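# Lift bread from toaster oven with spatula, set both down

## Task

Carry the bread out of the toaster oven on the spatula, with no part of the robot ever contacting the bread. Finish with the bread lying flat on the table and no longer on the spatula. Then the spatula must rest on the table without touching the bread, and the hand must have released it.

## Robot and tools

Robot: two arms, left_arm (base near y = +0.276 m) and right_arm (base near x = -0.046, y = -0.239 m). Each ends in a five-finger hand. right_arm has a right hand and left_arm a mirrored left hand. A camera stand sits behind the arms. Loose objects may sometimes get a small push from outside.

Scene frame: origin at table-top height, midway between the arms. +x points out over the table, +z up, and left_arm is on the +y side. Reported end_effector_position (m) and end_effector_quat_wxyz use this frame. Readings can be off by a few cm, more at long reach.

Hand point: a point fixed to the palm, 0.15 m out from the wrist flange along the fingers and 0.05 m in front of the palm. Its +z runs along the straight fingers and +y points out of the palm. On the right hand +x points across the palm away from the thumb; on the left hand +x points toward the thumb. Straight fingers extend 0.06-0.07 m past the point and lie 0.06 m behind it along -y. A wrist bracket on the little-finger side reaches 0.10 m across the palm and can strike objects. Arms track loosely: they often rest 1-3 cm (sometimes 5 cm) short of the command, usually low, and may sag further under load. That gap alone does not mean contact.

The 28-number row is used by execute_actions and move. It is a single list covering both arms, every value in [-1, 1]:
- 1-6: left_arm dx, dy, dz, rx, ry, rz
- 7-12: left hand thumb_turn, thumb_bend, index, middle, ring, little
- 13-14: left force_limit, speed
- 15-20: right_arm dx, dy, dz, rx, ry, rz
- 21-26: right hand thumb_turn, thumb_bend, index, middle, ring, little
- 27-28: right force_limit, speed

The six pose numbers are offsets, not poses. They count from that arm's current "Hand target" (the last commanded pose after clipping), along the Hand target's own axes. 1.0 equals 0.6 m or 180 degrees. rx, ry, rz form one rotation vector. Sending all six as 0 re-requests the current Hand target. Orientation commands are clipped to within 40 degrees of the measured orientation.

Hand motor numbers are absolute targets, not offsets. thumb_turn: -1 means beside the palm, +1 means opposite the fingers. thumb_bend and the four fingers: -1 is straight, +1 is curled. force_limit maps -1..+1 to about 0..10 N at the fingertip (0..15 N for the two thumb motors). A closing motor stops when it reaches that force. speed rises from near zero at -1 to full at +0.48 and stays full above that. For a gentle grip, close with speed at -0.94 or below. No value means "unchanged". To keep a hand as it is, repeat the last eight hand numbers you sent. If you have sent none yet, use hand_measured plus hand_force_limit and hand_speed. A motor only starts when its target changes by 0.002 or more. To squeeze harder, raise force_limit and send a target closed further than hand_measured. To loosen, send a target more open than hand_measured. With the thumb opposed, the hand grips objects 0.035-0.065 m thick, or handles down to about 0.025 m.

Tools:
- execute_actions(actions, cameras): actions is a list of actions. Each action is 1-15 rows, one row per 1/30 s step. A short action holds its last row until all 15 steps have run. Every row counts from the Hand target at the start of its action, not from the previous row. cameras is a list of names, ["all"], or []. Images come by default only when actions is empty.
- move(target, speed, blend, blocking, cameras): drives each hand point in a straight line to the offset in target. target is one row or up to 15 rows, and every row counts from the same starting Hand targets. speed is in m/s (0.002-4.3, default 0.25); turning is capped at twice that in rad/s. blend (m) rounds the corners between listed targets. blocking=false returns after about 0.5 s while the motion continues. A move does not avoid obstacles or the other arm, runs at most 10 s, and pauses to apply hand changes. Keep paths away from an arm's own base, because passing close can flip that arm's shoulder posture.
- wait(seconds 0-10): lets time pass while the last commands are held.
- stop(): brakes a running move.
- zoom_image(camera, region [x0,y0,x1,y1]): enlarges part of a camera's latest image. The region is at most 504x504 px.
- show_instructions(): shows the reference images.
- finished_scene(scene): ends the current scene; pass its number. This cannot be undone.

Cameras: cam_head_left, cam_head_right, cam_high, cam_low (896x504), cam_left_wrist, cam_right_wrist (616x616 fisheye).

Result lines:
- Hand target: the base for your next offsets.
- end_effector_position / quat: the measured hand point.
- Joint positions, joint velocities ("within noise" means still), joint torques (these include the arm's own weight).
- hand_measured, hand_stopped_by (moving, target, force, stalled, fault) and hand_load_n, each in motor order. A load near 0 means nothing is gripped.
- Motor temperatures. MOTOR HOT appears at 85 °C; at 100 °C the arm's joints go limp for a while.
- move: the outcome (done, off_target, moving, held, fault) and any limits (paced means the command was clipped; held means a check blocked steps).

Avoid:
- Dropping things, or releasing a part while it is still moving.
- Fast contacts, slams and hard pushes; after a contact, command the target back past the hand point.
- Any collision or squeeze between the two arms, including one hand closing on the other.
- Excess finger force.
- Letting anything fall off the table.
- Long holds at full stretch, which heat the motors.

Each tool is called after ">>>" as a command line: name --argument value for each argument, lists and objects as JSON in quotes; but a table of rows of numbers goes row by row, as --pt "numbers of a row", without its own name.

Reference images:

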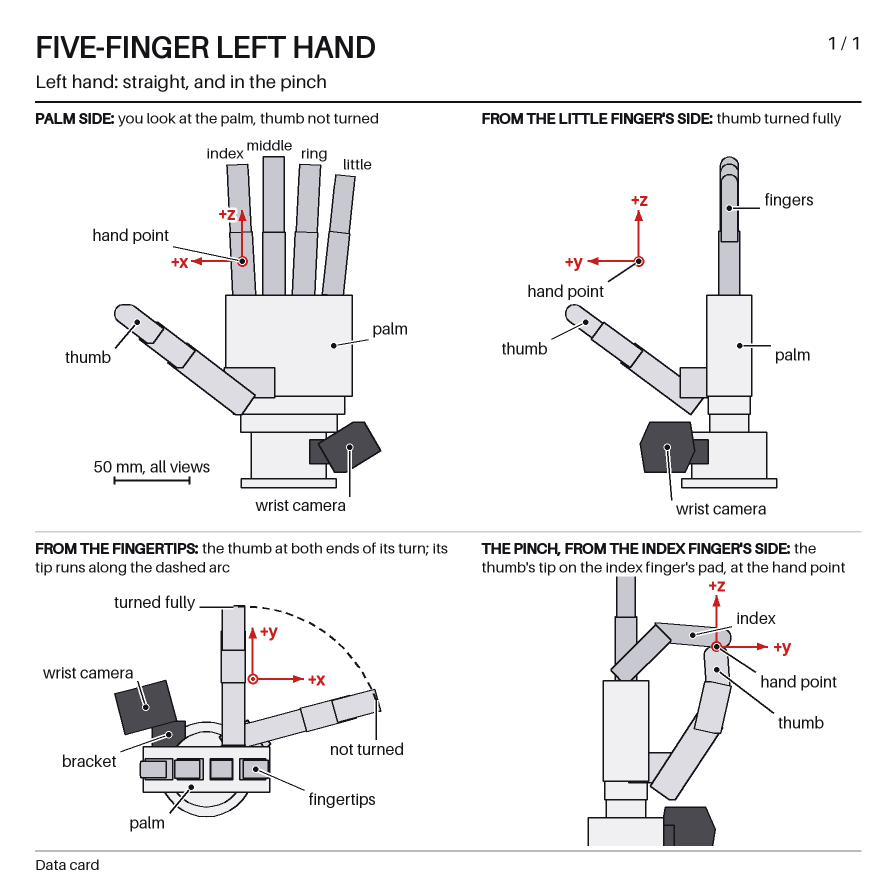

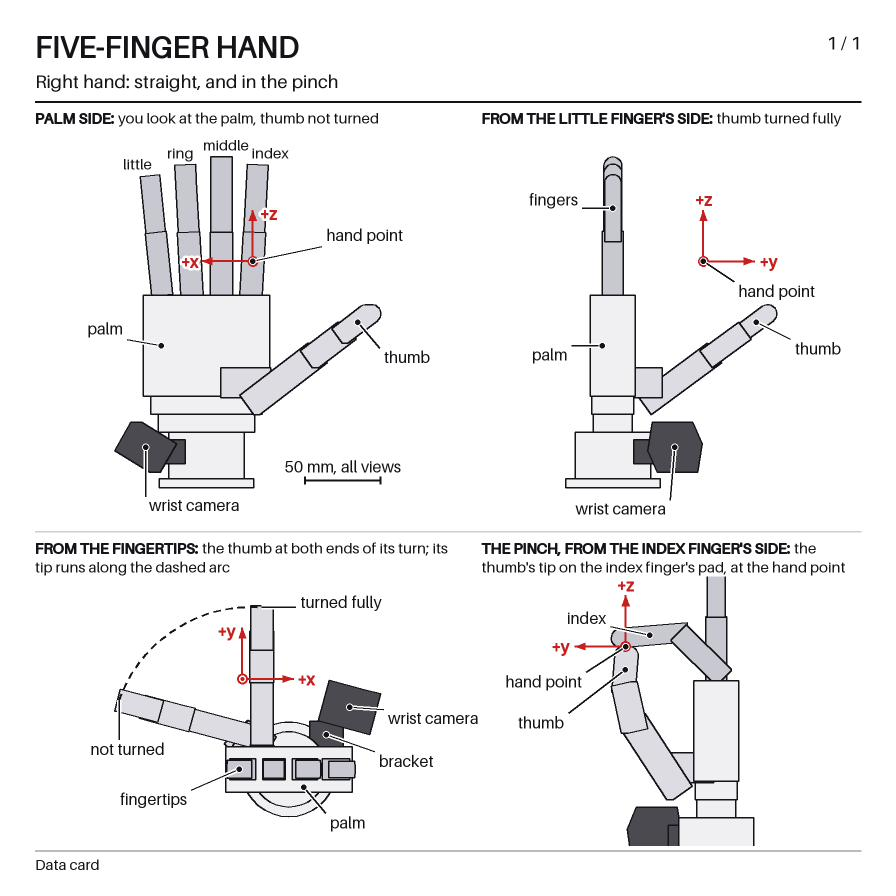

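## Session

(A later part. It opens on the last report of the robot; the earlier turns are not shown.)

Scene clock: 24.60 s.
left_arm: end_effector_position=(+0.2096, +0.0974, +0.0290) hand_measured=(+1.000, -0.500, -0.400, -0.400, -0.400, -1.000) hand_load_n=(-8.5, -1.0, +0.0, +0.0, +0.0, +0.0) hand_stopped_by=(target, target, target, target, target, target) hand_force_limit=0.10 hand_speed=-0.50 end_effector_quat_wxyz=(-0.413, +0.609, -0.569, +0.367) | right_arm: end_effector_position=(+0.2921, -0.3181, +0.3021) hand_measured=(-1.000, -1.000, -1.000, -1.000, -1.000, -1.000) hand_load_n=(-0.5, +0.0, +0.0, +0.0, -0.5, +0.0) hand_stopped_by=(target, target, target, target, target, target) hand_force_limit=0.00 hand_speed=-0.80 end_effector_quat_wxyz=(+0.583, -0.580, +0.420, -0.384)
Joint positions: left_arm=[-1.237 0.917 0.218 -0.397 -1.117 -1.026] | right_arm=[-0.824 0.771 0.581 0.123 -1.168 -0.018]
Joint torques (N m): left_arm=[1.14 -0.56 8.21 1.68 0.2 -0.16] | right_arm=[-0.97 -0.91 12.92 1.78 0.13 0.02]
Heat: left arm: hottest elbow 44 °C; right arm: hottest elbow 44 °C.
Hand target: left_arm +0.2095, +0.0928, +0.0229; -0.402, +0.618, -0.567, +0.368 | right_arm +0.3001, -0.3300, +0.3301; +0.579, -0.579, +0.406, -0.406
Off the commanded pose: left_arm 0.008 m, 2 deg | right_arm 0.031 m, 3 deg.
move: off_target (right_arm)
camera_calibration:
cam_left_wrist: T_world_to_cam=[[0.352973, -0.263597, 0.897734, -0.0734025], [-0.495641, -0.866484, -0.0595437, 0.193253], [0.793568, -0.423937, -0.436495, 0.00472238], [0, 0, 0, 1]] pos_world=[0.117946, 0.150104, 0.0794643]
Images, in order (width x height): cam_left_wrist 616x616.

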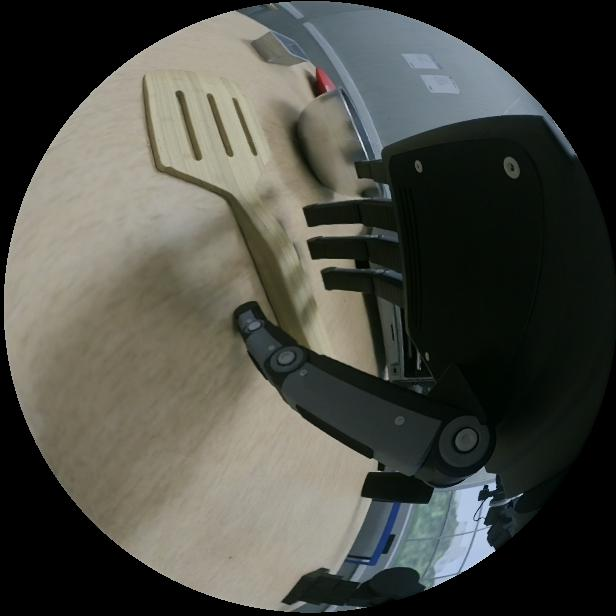

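>>> move --pt "0 -0.0305 -0.0136 0 0 0 1 -0.5 -0.4 -0.4 -0.4 -1 0.1 -0.5 0 0 0 0 0 0 -1 -1 -1 -1 -1 -1 0 -0.8" --pt "0.0 -0.009 -0.004 0 0 0 1 -0.5 -0.4 -0.4 -0.4 -1 0.1 -0.5 0 0 0 0 0 0 -1 -1 -1 -1 -1 -1 0 -0.8" --speed 0.06 --cameras '[]'

Scene clock: 26.50 s.
left_arm: end_effector_position=(+0.2074, +0.1012, +0.0292) hand_measured=(+1.000, -0.500, -0.400, -0.400, -0.400, -1.000) hand_load_n=(-6.5, +0.0, +0.0, +0.0, +0.0, +0.0) hand_stopped_by=(target, target, target, target, target, target) hand_force_limit=0.10 hand_speed=-0.50 end_effector_quat_wxyz=(-0.412, +0.608, -0.574, +0.361) | right_arm: end_effector_position=(+0.2921, -0.3181, +0.3021) hand_measured=(-1.000, -1.000, -1.000, -1.000, -1.000, -1.000) hand_load_n=(+0.0, +0.0, +0.0, +0.0, +0.0, +0.0) hand_stopped_by=(target, target, target, target, target, target) hand_force_limit=0.00 hand_speed=-0.80 end_effector_quat_wxyz=(+0.583, -0.580, +0.420, -0.384)
Joint positions: left_arm=[-1.236 0.896 0.218 -0.432 -1.11 -1.028] | right_arm=[-0.824 0.771 0.581 0.123 -1.168 -0.018]
Joint torques (N m): left_arm=[1.03 -0.73 9.2 1.48 -0.09 -0.15] | right_arm=[-0.79 -0.97 12.92 1.63 0.12 0.02]
Heat: left arm: hottest elbow 44 °C; right arm: hottest elbow 44 °C.
Hand target: left_arm +0.2096, +0.0930, +0.0288; -0.402, +0.618, -0.567, +0.368 | right_arm +0.3001, -0.3300, +0.3301; +0.579, -0.579, +0.406, -0.406
Off the commanded pose: left_arm 0.009 m, 2 deg | right_arm 0.031 m, 3 deg.
move: off_target (right_arm)
No camera images: "cameras" was empty.

>>> move --target '[0,0.002,0.001,0,0,0,1,-0.2,-0.05,-0.05,0,-1,0.1,-0.9, 0,0,0,0,0,0,-1,-1,-1,-1,-1,-1,0,-0.8]' --speed 0.06 --cameras '["cam_left_wrist"]'

>>> zoom_image --camera "cam_left_wrist" --region '[200, 180, 460, 440]'

Scene clock: 28.83 s.
left_arm: end_effector_position=(+0.2090, +0.0958, +0.0288) hand_measured=(+1.000, -0.216, -0.050, -0.050, +0.000, -1.000) hand_load_n=(+1.0, +8.5, +4.0, +1.5, +4.0, +0.0) hand_stopped_by=(target, force, target, target, target, target) hand_force_limit=0.10 hand_speed=-0.90 end_effector_quat_wxyz=(-0.407, +0.614, -0.567, +0.369) | right_arm: end_effector_position=(+0.2921, -0.3181, +0.3021) hand_measured=(-1.000, -1.000, -1.000, -1.000, -1.000, -1.000) hand_load_n=(-0.5, +0.5, +0.0, +0.0, +0.0, +0.0) hand_stopped_by=(target, target, target, target, target, target) hand_force_limit=0.00 hand_speed=-0.80 end_effector_quat_wxyz=(+0.583, -0.580, +0.420, -0.384)
Joint positions: left_arm=[-1.236 0.914 0.218 -0.398 -1.108 -1.038] | right_arm=[-0.824 0.771 0.581 0.123 -1.168 -0.018]
Joint torques (N m): left_arm=[1.03 -1.61 8.81 0.95 -0.09 -0.01] | right_arm=[-1.03 -0.79 12.93 1.81 0.13 0.04]
Heat: left arm: hottest elbow 44 °C; right arm: hottest elbow 45 °C.
Hand target: left_arm +0.2096, +0.0929, +0.0274; -0.402, +0.618, -0.567, +0.368 | right_arm +0.3001, -0.3300, +0.3301; +0.579, -0.579, +0.406, -0.406
Off the commanded pose: left_arm 0.003 m, 1 deg | right_arm 0.031 m, 3 deg.
move: off_target (right_arm)
camera_calibration:
cam_left_wrist: T_world_to_cam=[[0.358681, -0.248745, 0.899708, -0.0761861], [-0.49427, -0.868244, -0.0429984, 0.190997], [0.791862, -0.429276, -0.434369, 0.00530608], [0, 0, 0, 1]] pos_world=[0.117529, 0.149159, 0.0790627]
Images, in order (width x height): cam_left_wrist 616x616.

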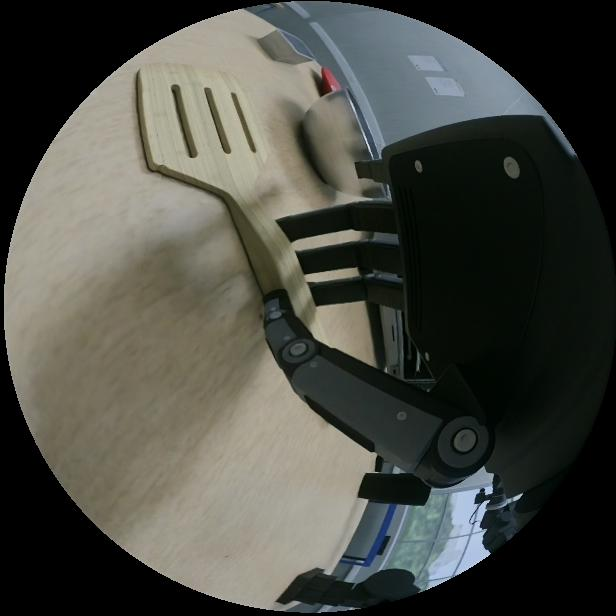

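Scaled by 1.938 from the camera's 616x616 image, which has a finer 880x880 frame.

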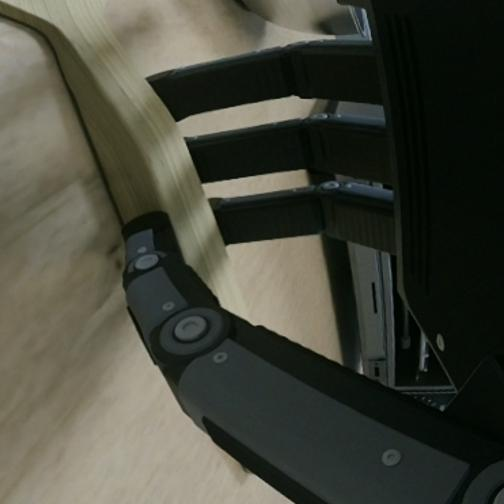

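>>> move --target '[0,0,0,0,0,0,1,-0.2,0.0,0.0,0.03,-1,0.4,-0.92, 0,0,0,0,0,0,-1,-1,-1,-1,-1,-1,0,-0.8]' --speed 0.06 --cameras '[]'

Scene clock: 29.40 s.
left_arm: end_effector_position=(+0.2090, +0.0957, +0.0289) hand_measured=(+1.000, -0.218, -0.038, -0.024, +0.012, -1.000) hand_load_n=(+2.0, +13.5, +7.5, +7.5, +6.0, +0.0) hand_stopped_by=(target, force, force, force, force, target) hand_force_limit=0.40 hand_speed=-0.92 end_effector_quat_wxyz=(-0.406, +0.614, -0.566, +0.370) | right_arm: end_effector_position=(+0.2921, -0.3181, +0.3021) hand_measured=(-1.000, -1.000, -1.000, -1.000, -1.000, -1.000) hand_load_n=(+0.0, +0.0, +0.0, +0.0, +0.0, +0.0) hand_stopped_by=(target, target, target, target, target, target) hand_force_limit=0.00 hand_speed=-0.80 end_effector_quat_wxyz=(+0.583, -0.580, +0.420, -0.384)
Joint positions: left_arm=[-1.236 0.914 0.218 -0.398 -1.108 -1.04] | right_arm=[-0.824 0.771 0.581 0.123 -1.168 -0.018]
Joint torques (N m): left_arm=[1.14 -1.38 8.81 0.94 -0.09 0] | right_arm=[-1.26 -0.85 12.74 1.83 0.13 0.03]
Heat: left arm: hottest elbow 44 °C; right arm: hottest elbow 45 °C.
Hand target: left_arm +0.2096, +0.0929, +0.0274; -0.402, +0.618, -0.567, +0.368 | right_arm +0.3001, -0.3300, +0.3301; +0.579, -0.579, +0.406, -0.406
Off the commanded pose: left_arm 0.003 m, 1 deg | right_arm 0.031 m, 3 deg.
move: off_target (right_arm)
No camera images: "cameras" was empty.

>>> move --target '[0,-0.1867,-0.0831,0,0,0,1,-0.2,0.0,0.0,0.03,-1,0.4,-0.92, 0,0,0,0,0,0,-1,-1,-1,-1,-1,-1,0,-0.8]' --speed 0.08 --cameras '["cam_left_wrist","cam_low"]'

Scene clock: 32.47 s.
left_arm: end_effector_position=(+0.2052, +0.1060, +0.1239) hand_measured=(+1.000, -0.218, -0.038, -0.024, +0.012, -1.000) hand_load_n=(+1.5, +13.5, +8.0, +6.5, +5.0, +0.0) hand_stopped_by=(target, force, force, force, force, target) hand_force_limit=0.40 hand_speed=-0.92 end_effector_quat_wxyz=(-0.412, +0.609, -0.582, +0.347) | right_arm: end_effector_position=(+0.2921, -0.3181, +0.3021) hand_measured=(-1.000, -1.000, -1.000, -1.000, -1.000, -1.000) hand_load_n=(-0.5, +0.0, +0.0, +0.0, +0.0, -0.5) hand_stopped_by=(target, target, target, target, target, target) hand_force_limit=0.00 hand_speed=-0.80 end_effector_quat_wxyz=(+0.583, -0.580, +0.420, -0.384)
Joint positions: left_arm=[-1.227 0.663 0.43 -0.907 -1.091 -1.03] | right_arm=[-0.824 0.771 0.581 0.123 -1.168 -0.018]
Joint torques (N m): left_arm=[0.62 -1.85 14.75 0.32 -0.69 -0.03] | right_arm=[-1.44 -0.97 12.9 1.74 0.13 0.03]
Heat: left arm: hottest elbow 45 °C; right arm: hottest elbow 46 °C.
Hand target: left_arm +0.2096, +0.0926, +0.1502; -0.402, +0.618, -0.567, +0.368 | right_arm +0.3001, -0.3300, +0.3301; +0.579, -0.579, +0.406, -0.406
Off the commanded pose: left_arm 0.030 m, 3 deg | right_arm 0.031 m, 3 deg.
move: off_target (left_arm, right_arm)
camera_calibration:
cam_left_wrist: T_world_to_cam=[[0.384699, -0.292009, 0.875635, -0.155627], [-0.497943, -0.86442, -0.0695047, 0.205613], [0.777213, -0.409278, -0.477945, 0.0603494], [0, 0, 0, 1]] pos_world=[0.115349, 0.156991, 0.179407]
Images, in order (width x height): cam_low 896x504, cam_left_wrist 616x616.

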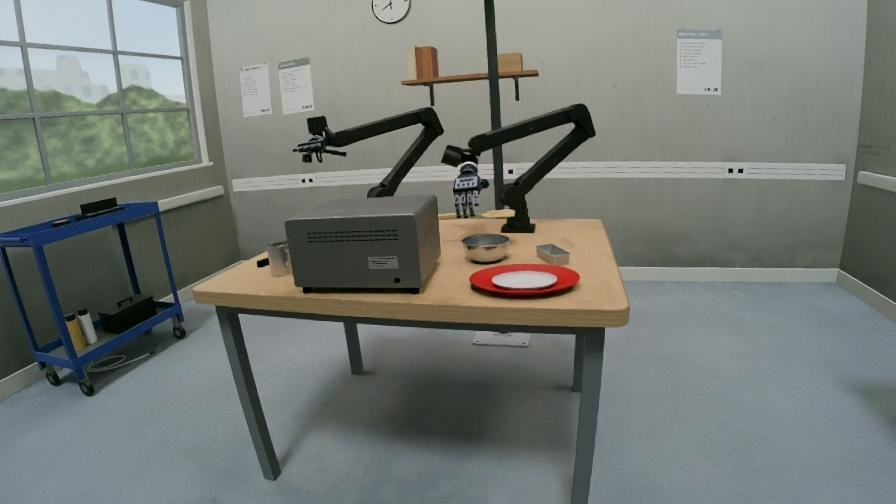

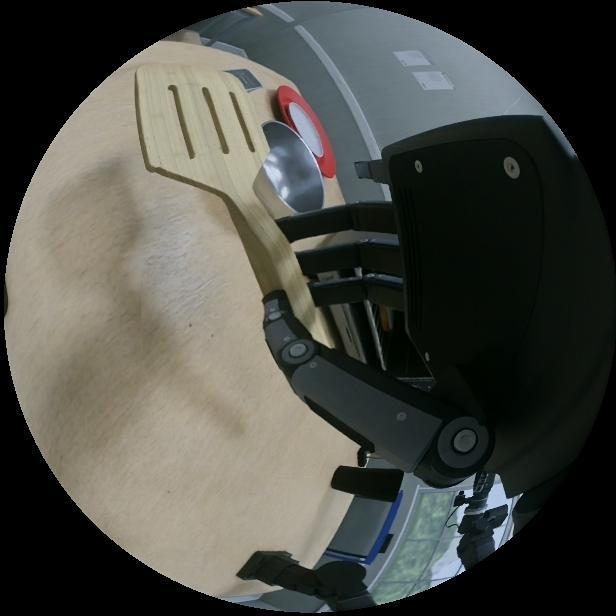

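>>> move --pt "0.0535 -0.2708 0.0765 0 0.2284 0.1017 1 -0.2 0.0 0.0 0.03 -1 0.4 -0.92 -0.14 0.075 0.03 -0.02 0.033 0 -1 -1 -1 -1 -1 -1 0 -0.8" --pt "0.2457 -0.3245 0.2173 0 0.4415 0.1966 1 -0.2 0.0 0.0 0.03 -1 0.4 -0.92 -0.2777 0.1502 0.0654 -0.0389 0.0667 0 -1 -1 -1 -1 -1 -1 0 -0.8" --speed 0.12 --blend 0.04 --cameras '["all"]'

Scene clock: 40.10 s.
left_arm: end_effector_position=(+0.4090, -0.0275, +0.2567) hand_measured=(+1.000, -0.218, -0.038, -0.024, +0.012, -1.000) hand_load_n=(+2.0, +13.5, +7.5, +6.5, +5.0, +0.0) hand_stopped_by=(target, force, force, force, force, target) hand_force_limit=0.40 hand_speed=-0.92 end_effector_quat_wxyz=(+0.029, -0.074, +0.840, -0.537) | right_arm: end_effector_position=(+0.2836, -0.1637, +0.2430) hand_measured=(-1.000, -1.000, -1.000, -1.000, -1.000, -1.000) hand_load_n=(-0.5, +0.0, -0.5, +0.0, +0.0, +0.0) hand_stopped_by=(target, target, target, target, target, target) hand_force_limit=0.00 hand_speed=-0.80 end_effector_quat_wxyz=(-0.493, +0.568, -0.486, +0.445)
Joint positions: left_arm=[-0.318 1.384 1.198 -0.603 0.933 0.645] | right_arm=[0.136 0.382 0.382 -0.118 0.023 -0.024]
Joint torques (N m): left_arm=[0.15 -10.4 15.58 0.81 0.76 0.07] | right_arm=[0.79 0.26 8.32 1.11 0.2 0.04]
Heat: left arm: hottest elbow 48 °C; right arm: hottest elbow 46 °C.
Hand target: left_arm +0.4199, -0.0370, +0.2748; +0.038, -0.058, +0.837, -0.543 | right_arm +0.2801, -0.1599, +0.2400; -0.497, +0.568, -0.488, +0.439
Off the commanded pose: left_arm 0.023 m, 2 deg | right_arm 0.006 m, 1 deg.
move: off_target (left_arm)
camera_calibration:
cam_left_wrist: T_world_to_cam=[[-0.183086, -0.395416, 0.90007, -0.166135], [-0.902141, 0.431399, 0.00601352, 0.382605], [-0.390667, -0.810889, -0.435704, 0.366391], [0, 0, 0, 1]] pos_world=[0.457884, 0.066355, 0.30687]
cam_right_wrist: T_world_to_cam=[[-0.10983, -0.316813, -0.942108, 0.200832], [-0.638749, 0.748706, -0.177311, 0.34407], [0.761536, 0.582296, -0.284595, 0.0622918], [0, 0, 0, 1]] pos_world=[0.194394, -0.230254, 0.26794]

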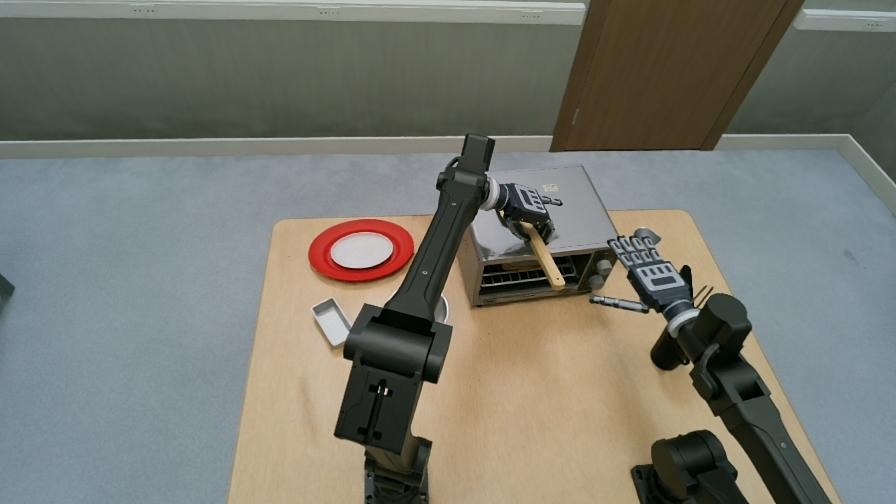

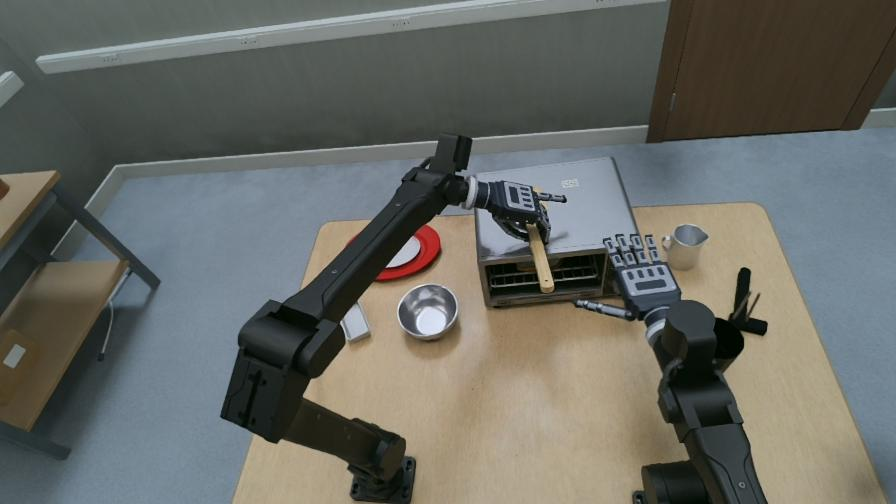

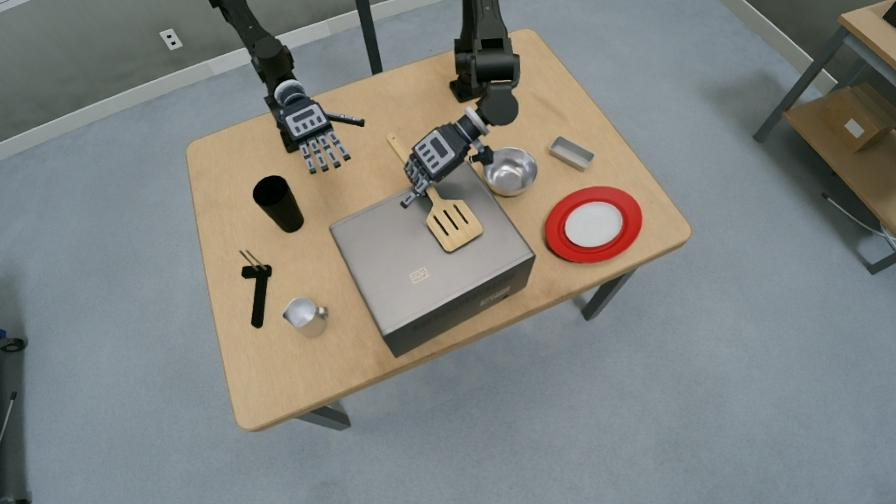

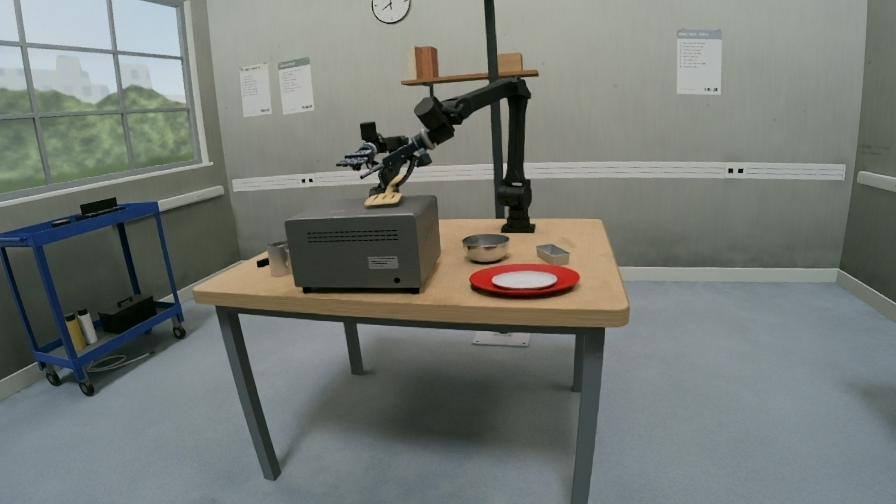

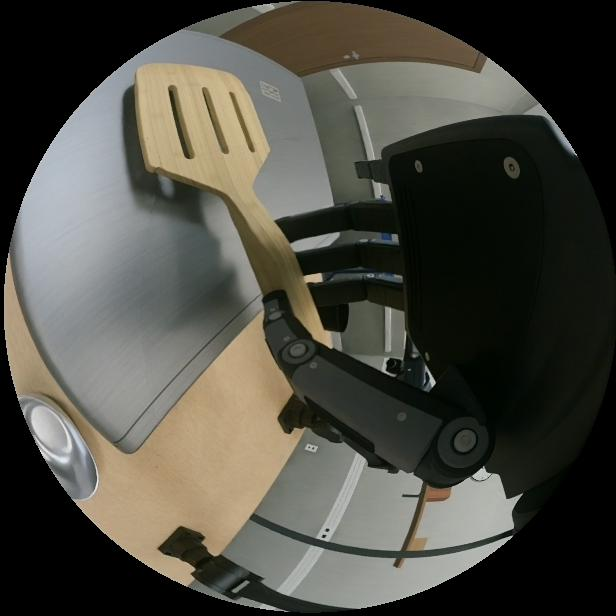

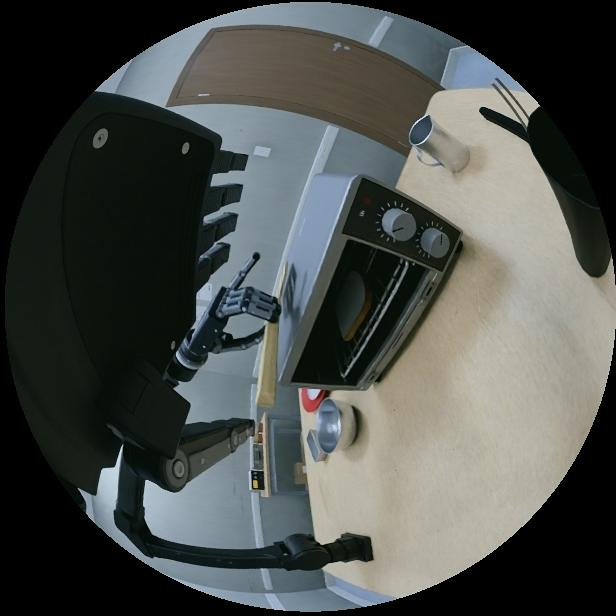

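>>> move --target '[-0.0144,0.0463,0.0394,0,0,0,1,-0.2,0.0,0.0,0.03,-1,0.4,-0.92, 0,0,0,0,0,0,-1,-1,-1,-1,-1,-1,0,-0.8]' --speed 0.06 --cameras '["cam_left_wrist","cam_low","cam_head_left"]'

>>> zoom_image --camera "cam_low" --region '[280, 130, 460, 260]'

Scene clock: 41.43 s.
left_arm: end_effector_position=(+0.4257, -0.0375, +0.2414) hand_measured=(+1.000, -0.218, -0.038, -0.024, +0.012, -1.000) hand_load_n=(+2.0, +14.0, +7.5, +6.5, +5.0, +0.0) hand_stopped_by=(target, force, force, force, force, target) hand_force_limit=0.40 hand_speed=-0.92 end_effector_quat_wxyz=(+0.039, -0.064, +0.837, -0.542) | right_arm: end_effector_position=(+0.2836, -0.1637, +0.2430) hand_measured=(-1.000, -1.000, -1.000, -1.000, -1.000, -1.000) hand_load_n=(-0.5, +0.0, +0.0, +0.0, +0.0, +0.0) hand_stopped_by=(target, target, target, target, target, target) hand_force_limit=0.00 hand_speed=-0.80 end_effector_quat_wxyz=(-0.493, +0.568, -0.486, +0.445)
Joint positions: left_arm=[-0.326 1.431 1.198 -0.526 0.931 0.645] | right_arm=[0.136 0.382 0.382 -0.118 0.023 -0.024]
Joint torques (N m): left_arm=[-0.15 -10.81 12 1.68 0.51 0.01] | right_arm=[0.67 0.26 8.29 1.11 0.19 0.03]
Motor temperatures (°C): left_arm=[29 33 49 27 31 29] | right_arm=[31 35 46 29 30 29]
Heat: left arm: hottest elbow 49 °C; right arm: hottest elbow 46 °C.
Hand target: left_arm +0.4299, -0.0460, +0.2399; +0.038, -0.058, +0.837, -0.543 | right_arm +0.2801, -0.1600, +0.2400; -0.497, +0.568, -0.488, +0.439
Off the commanded pose: left_arm 0.010 m, 1 deg | right_arm 0.006 m, 1 deg.
move: done
camera_calibration:
cam_left_wrist: T_world_to_cam=[[-0.211993, -0.386025, 0.897799, -0.140052], [-0.898925, 0.437434, -0.0241758, 0.408219], [-0.383395, -0.81218, -0.439741, 0.356031], [0, 0, 0, 1]] pos_world=[0.473769, 0.056529, 0.292169]
Images, in order (width x height): cam_head_left 896x504, cam_low 896x504, cam_left_wrist 616x616.

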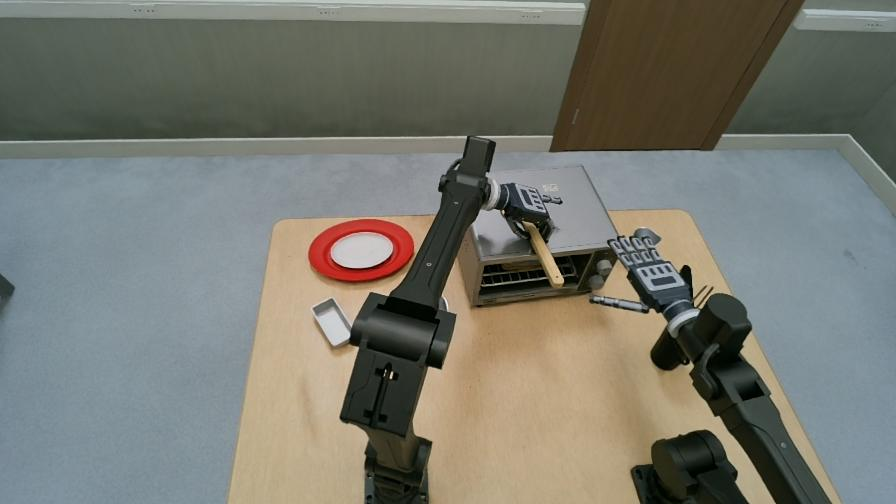

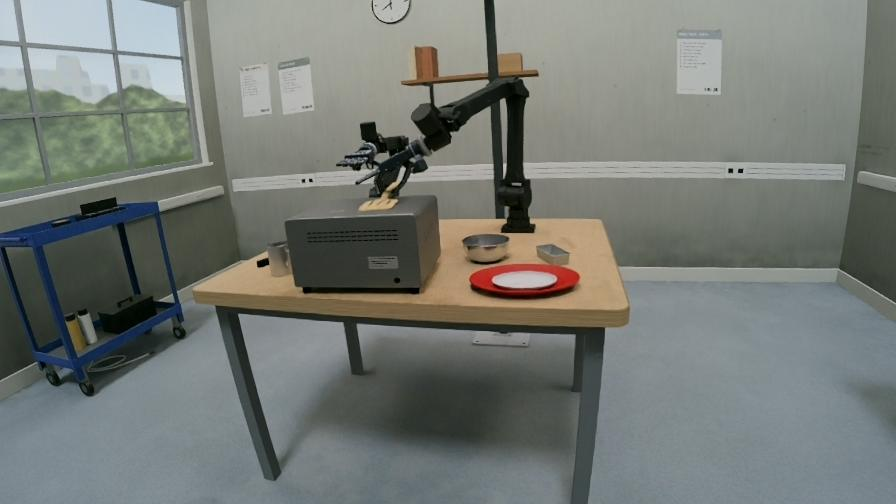

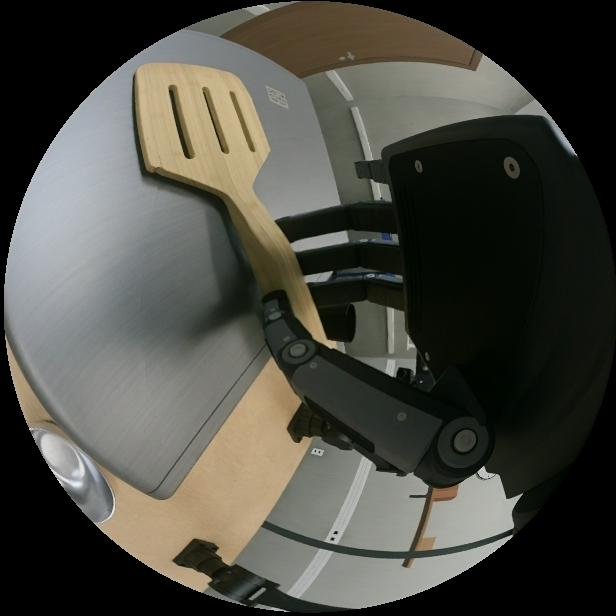

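Scaled by 2.800 from the camera's 896x504 image, which has a finer 1280x720 frame.

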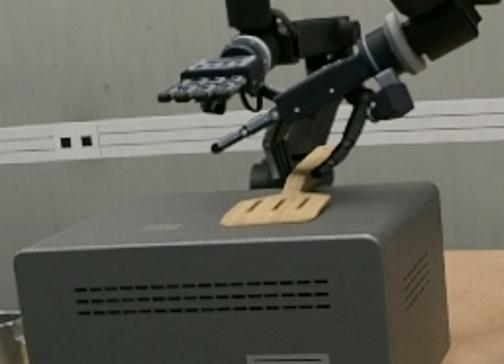

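>>> move --target '[0.0028,0.0259,0.0074,0,0,0,1,-0.2,0.0,0.0,0.03,-1,0.4,-0.92, 0,0,0,0,0,0,-1,-1,-1,-1,-1,-1,0,-0.8]' --speed 0.04 --cameras '["cam_left_wrist","cam_low"]'

>>> zoom_image --camera "cam_low" --region '[280, 130, 460, 260]'

Scene clock: 42.47 s.
left_arm: end_effector_position=(+0.4290, -0.0387, +0.2362) hand_measured=(+1.000, -0.218, -0.038, -0.024, +0.012, -1.000) hand_load_n=(+2.0, +13.5, +8.0, +6.5, +5.0, +0.0) hand_stopped_by=(target, force, force, force, force, target) hand_force_limit=0.40 hand_speed=-0.92 end_effector_quat_wxyz=(+0.047, -0.058, +0.835, -0.545) | right_arm: end_effector_position=(+0.2836, -0.1637, +0.2430) hand_measured=(-1.000, -1.000, -1.000, -1.000, -1.000, -1.000) hand_load_n=(-0.5, +0.0, +0.0, +0.0, +0.0, +0.0) hand_stopped_by=(target, target, target, target, target, target) hand_force_limit=0.00 hand_speed=-0.80 end_effector_quat_wxyz=(-0.493, +0.568, -0.486, +0.445)
Joint positions: left_arm=[-0.326 1.434 1.182 -0.484 0.931 0.646] | right_arm=[0.136 0.382 0.382 -0.118 0.023 -0.024]
Joint torques (N m): left_arm=[0.03 -10.64 10.24 1.54 0.57 0.03] | right_arm=[0.73 0.09 8.23 0.92 0.16 0.05]
Heat: left arm: hottest elbow 49 °C; right arm: hottest elbow 45 °C.
Hand target: left_arm +0.4280, -0.0440, +0.2240; +0.038, -0.058, +0.837, -0.543 | right_arm +0.2801, -0.1600, +0.2400; -0.497, +0.568, -0.488, +0.439
Off the commanded pose: left_arm 0.013 m, 1 deg | right_arm 0.006 m, 1 deg.
move: off_target (left_arm)
camera_calibration:
cam_left_wrist: T_world_to_cam=[[-0.231017, -0.379423, 0.895918, -0.126262], [-0.898052, 0.437446, -0.046308, 0.41643], [-0.374345, -0.815279, -0.441799, 0.350532], [0, 0, 0, 1]] pos_world=[0.476027, 0.055709, 0.28727]
Images, in order (width x height): cam_low 896x504, cam_left_wrist 616x616.

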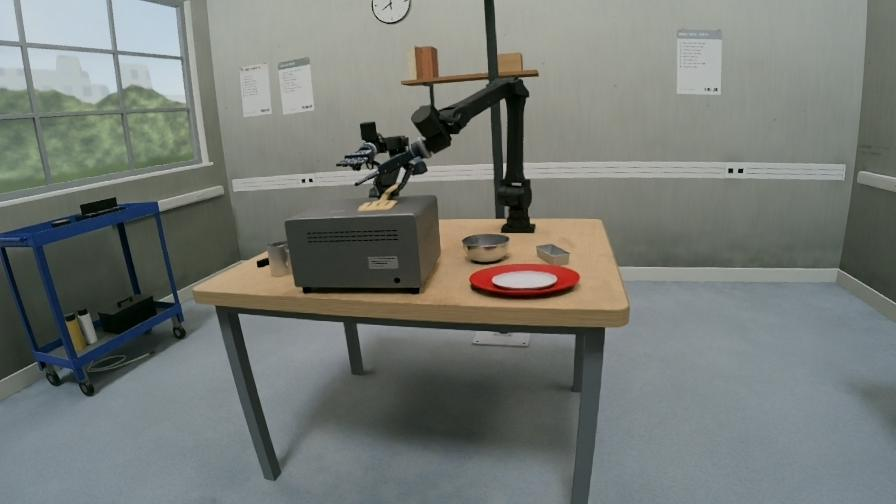

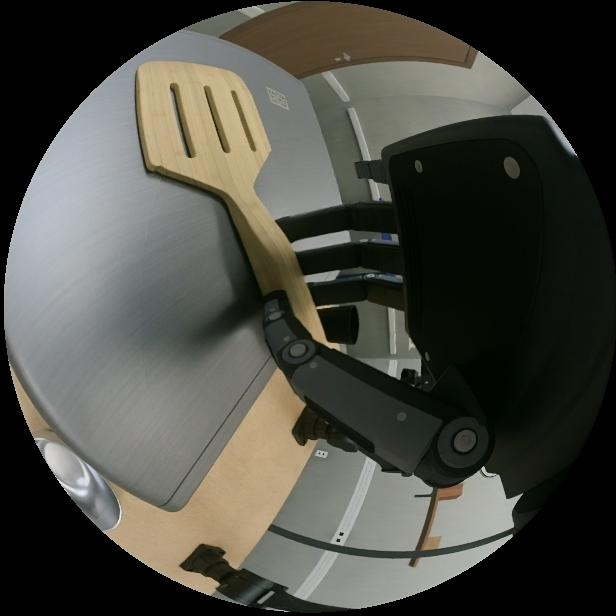

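Scaled by 2.800 from the camera's 896x504 image, which has a finer 1280x720 frame.

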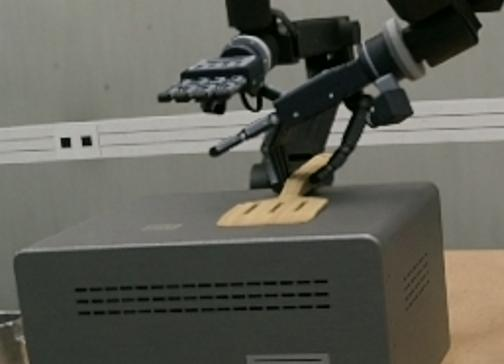

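>>> move --pt "0 -0.009 -0.004 0 0 0 1 -0.2 0.0 0.0 0.03 -1 0.4 -0.92 0 0 0 0 0 0 -1 -1 -1 -1 -1 -1 0 -0.8" --pt "0 -0.01 -0.0045 0 0 0 1 -0.38 -0.4 -0.4 -0.4 -1 0.1 -0.8 0 0 0 0 0 0 -1 -1 -1 -1 -1 -1 0 -0.8" --speed 0.04 --cameras '["cam_left_wrist","cam_low"]'

>>> zoom_image --camera "cam_left_wrist" --region '[120, 130, 400, 410]'

Scene clock: 44.67 s.
left_arm: end_effector_position=(+0.4290, -0.0387, +0.2362) hand_measured=(+1.000, -0.380, -0.400, -0.400, -0.400, -1.000) hand_load_n=(+0.0, +0.0, +0.0, +0.0, +0.0, +0.0) hand_stopped_by=(target, target, target, target, target, target) hand_force_limit=0.10 hand_speed=-0.80 end_effector_quat_wxyz=(+0.047, -0.058, +0.835, -0.545) | right_arm: end_effector_position=(+0.2836, -0.1637, +0.2430) hand_measured=(-1.000, -1.000, -1.000, -1.000, -1.000, -1.000) hand_load_n=(+0.0, +0.0, +0.0, +0.0, +0.0, +0.0) hand_stopped_by=(target, target, target, target, target, target) hand_force_limit=0.00 hand_speed=-0.80 end_effector_quat_wxyz=(-0.493, +0.568, -0.486, +0.445)
Joint positions: left_arm=[-0.326 1.434 1.182 -0.484 0.931 0.646] | right_arm=[0.136 0.382 0.382 -0.118 0.023 -0.024]
Joint torques (N m): left_arm=[-0.03 -10.99 11.28 0.95 0.57 0.02] | right_arm=[1.08 0.62 8.34 1.1 0.18 0.05]
Heat: left arm: hottest elbow 49 °C; right arm: hottest elbow 45 °C.
Hand target: left_arm +0.4280, -0.0440, +0.2306; +0.038, -0.058, +0.837, -0.543 | right_arm +0.2801, -0.1600, +0.2400; -0.497, +0.568, -0.488, +0.439
Off the commanded pose: left_arm 0.008 m, 1 deg | right_arm 0.006 m, 1 deg.
move: done
camera_calibration:
cam_left_wrist: T_world_to_cam=[[-0.231017, -0.379423, 0.895918, -0.126262], [-0.898052, 0.437446, -0.046308, 0.41643], [-0.374345, -0.815279, -0.441799, 0.350532], [0, 0, 0, 1]] pos_world=[0.476027, 0.055709, 0.28727]
Images, in order (width x height): cam_low 896x504, cam_left_wrist 616x616.

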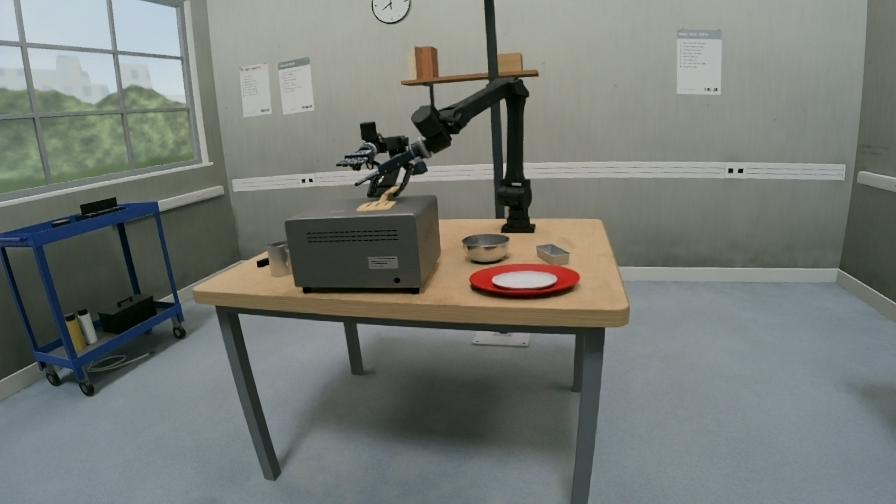

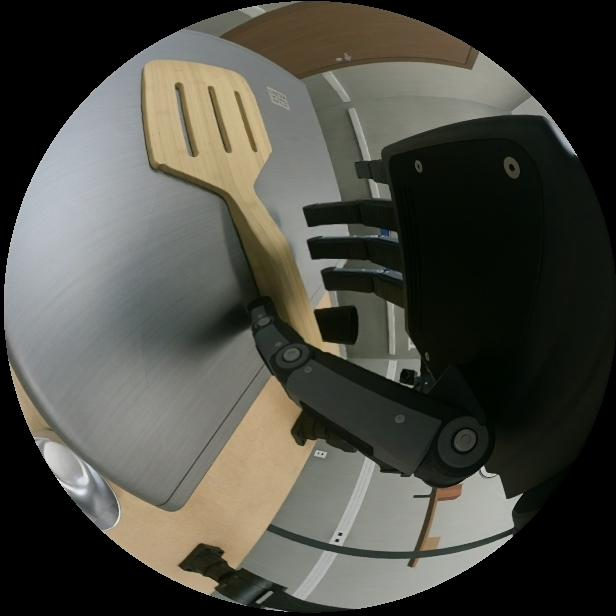

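Scaled by 1.800 from the camera's 616x616 image, which has a finer 880x880 frame.

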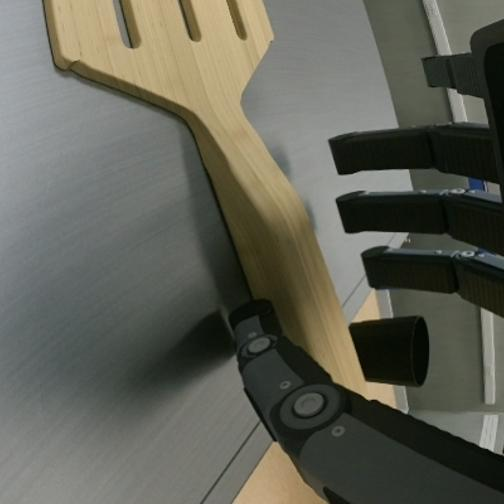

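>>> move --pt "0 -0.1523 -0.0678 0 0 0 1 -0.38 -0.4 -0.4 -0.4 -1 0.1 -0.8 0 0 0 0 0 0 -1 -1 -1 -1 -1 -1 0 -0.8" --pt "0.0158 0.0592 -0.759 -0.0774 -0.181 -0.2056 1 -0.38 -0.4 -0.4 -0.4 -1 0.1 -0.8 0 0 0 0 0 0 -1 -1 -1 -1 -1 -1 0 -0.8" --speed '[0.08,0.25]' --blend 0.01 --cameras '["cam_right_wrist","cam_low","cam_head_left","cam_head_right","cam_high"]'

Scene clock: 48.97 s.
left_arm: end_effector_position=(+0.3522, +0.3730, +0.3733) hand_measured=(+1.000, -0.380, -0.400, -0.400, -0.400, -1.000) hand_load_n=(-0.5, +0.0, +0.0, +0.0, +0.0, +0.0) hand_stopped_by=(target, target, target, target, target, target) hand_force_limit=0.10 hand_speed=-0.80 end_effector_quat_wxyz=(+0.076, -0.472, +0.787, -0.389) | right_arm: end_effector_position=(+0.2836, -0.1637, +0.2430) hand_measured=(-1.000, -1.000, -1.000, -1.000, -1.000, -1.000) hand_load_n=(-0.5, +0.0, +0.0, +0.0, +0.0, +0.0) hand_stopped_by=(target, target, target, target, target, target) hand_force_limit=0.00 hand_speed=-0.80 end_effector_quat_wxyz=(-0.493, +0.568, -0.486, +0.445)
Joint positions: left_arm=[0.616 1.336 1.597 -1.684 0.806 1.02] | right_arm=[0.136 0.382 0.382 -0.118 0.023 -0.024]
Joint torques (N m): left_arm=[1.2 -8.76 13.93 -0.05 0.61 0.13] | right_arm=[0.97 0.62 8.35 1.1 0.16 0.02]
Heat: left arm: hottest elbow 51 °C; right arm: hottest elbow 45 °C.
Hand target: left_arm +0.3585, +0.3808, +0.3838; +0.088, -0.468, +0.790, -0.387 | right_arm +0.2801, -0.1600, +0.2400; -0.497, +0.568, -0.488, +0.439
Off the commanded pose: left_arm 0.015 m, 2 deg | right_arm 0.006 m, 1 deg.
move: off_target (left_arm)
camera_calibration:
cam_right_wrist: T_world_to_cam=[[-0.10983, -0.316813, -0.942108, 0.200832], [-0.638749, 0.748706, -0.177311, 0.34407], [0.761536, 0.582296, -0.284595, 0.0622918], [0, 0, 0, 1]] pos_world=[0.194394, -0.230254, 0.26794]
Images, in order (width x height): cam_head_left 896x504, cam_head_right 896x504, cam_high 896x504, cam_low 896x504, cam_right_wrist 616x616.

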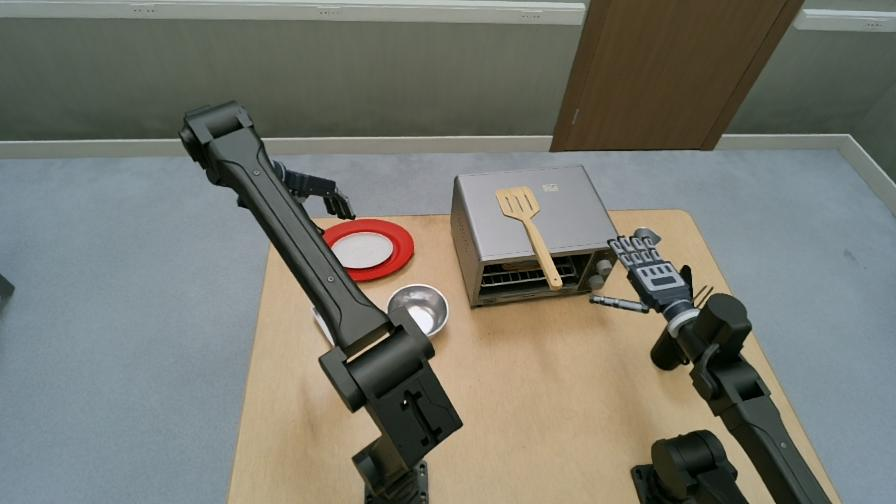

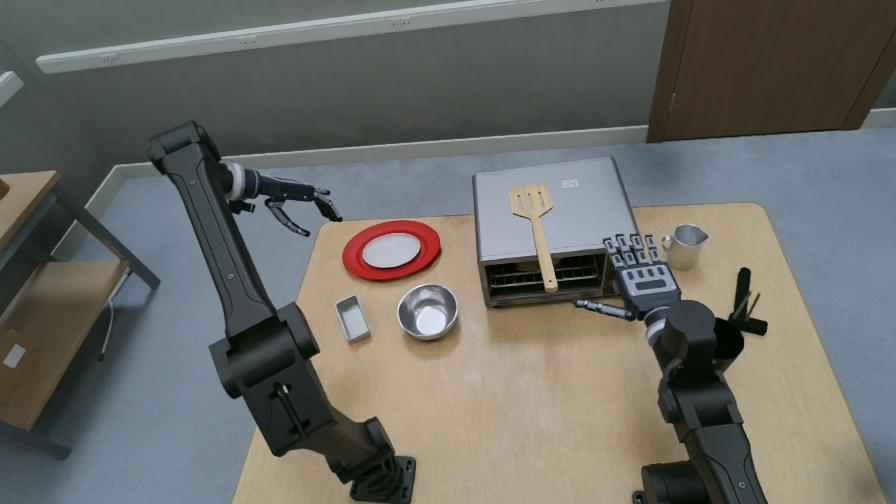

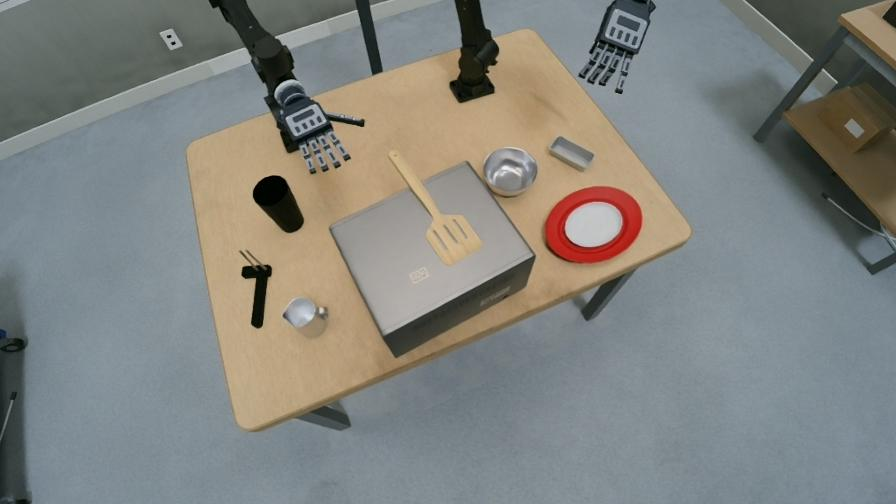

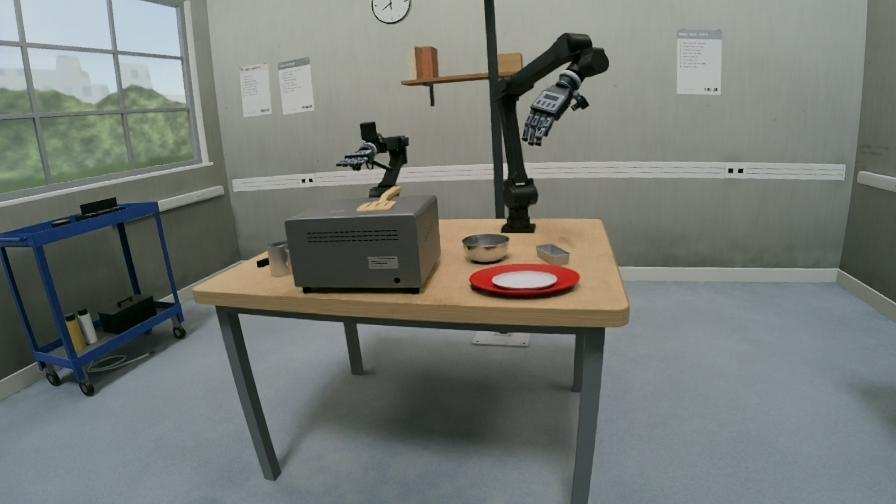

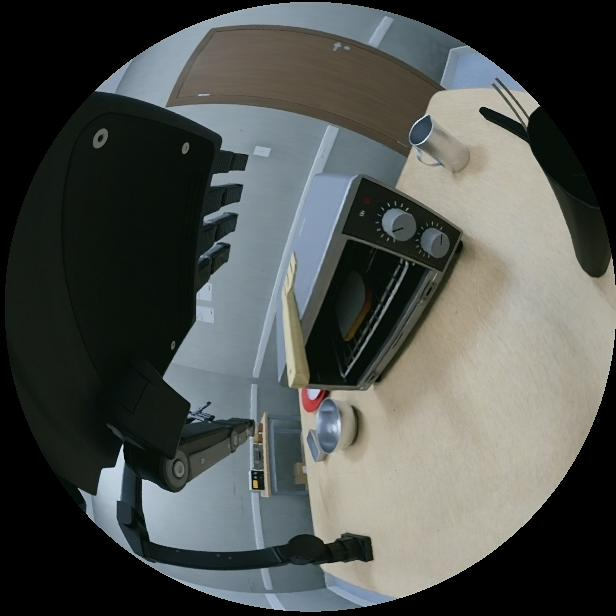

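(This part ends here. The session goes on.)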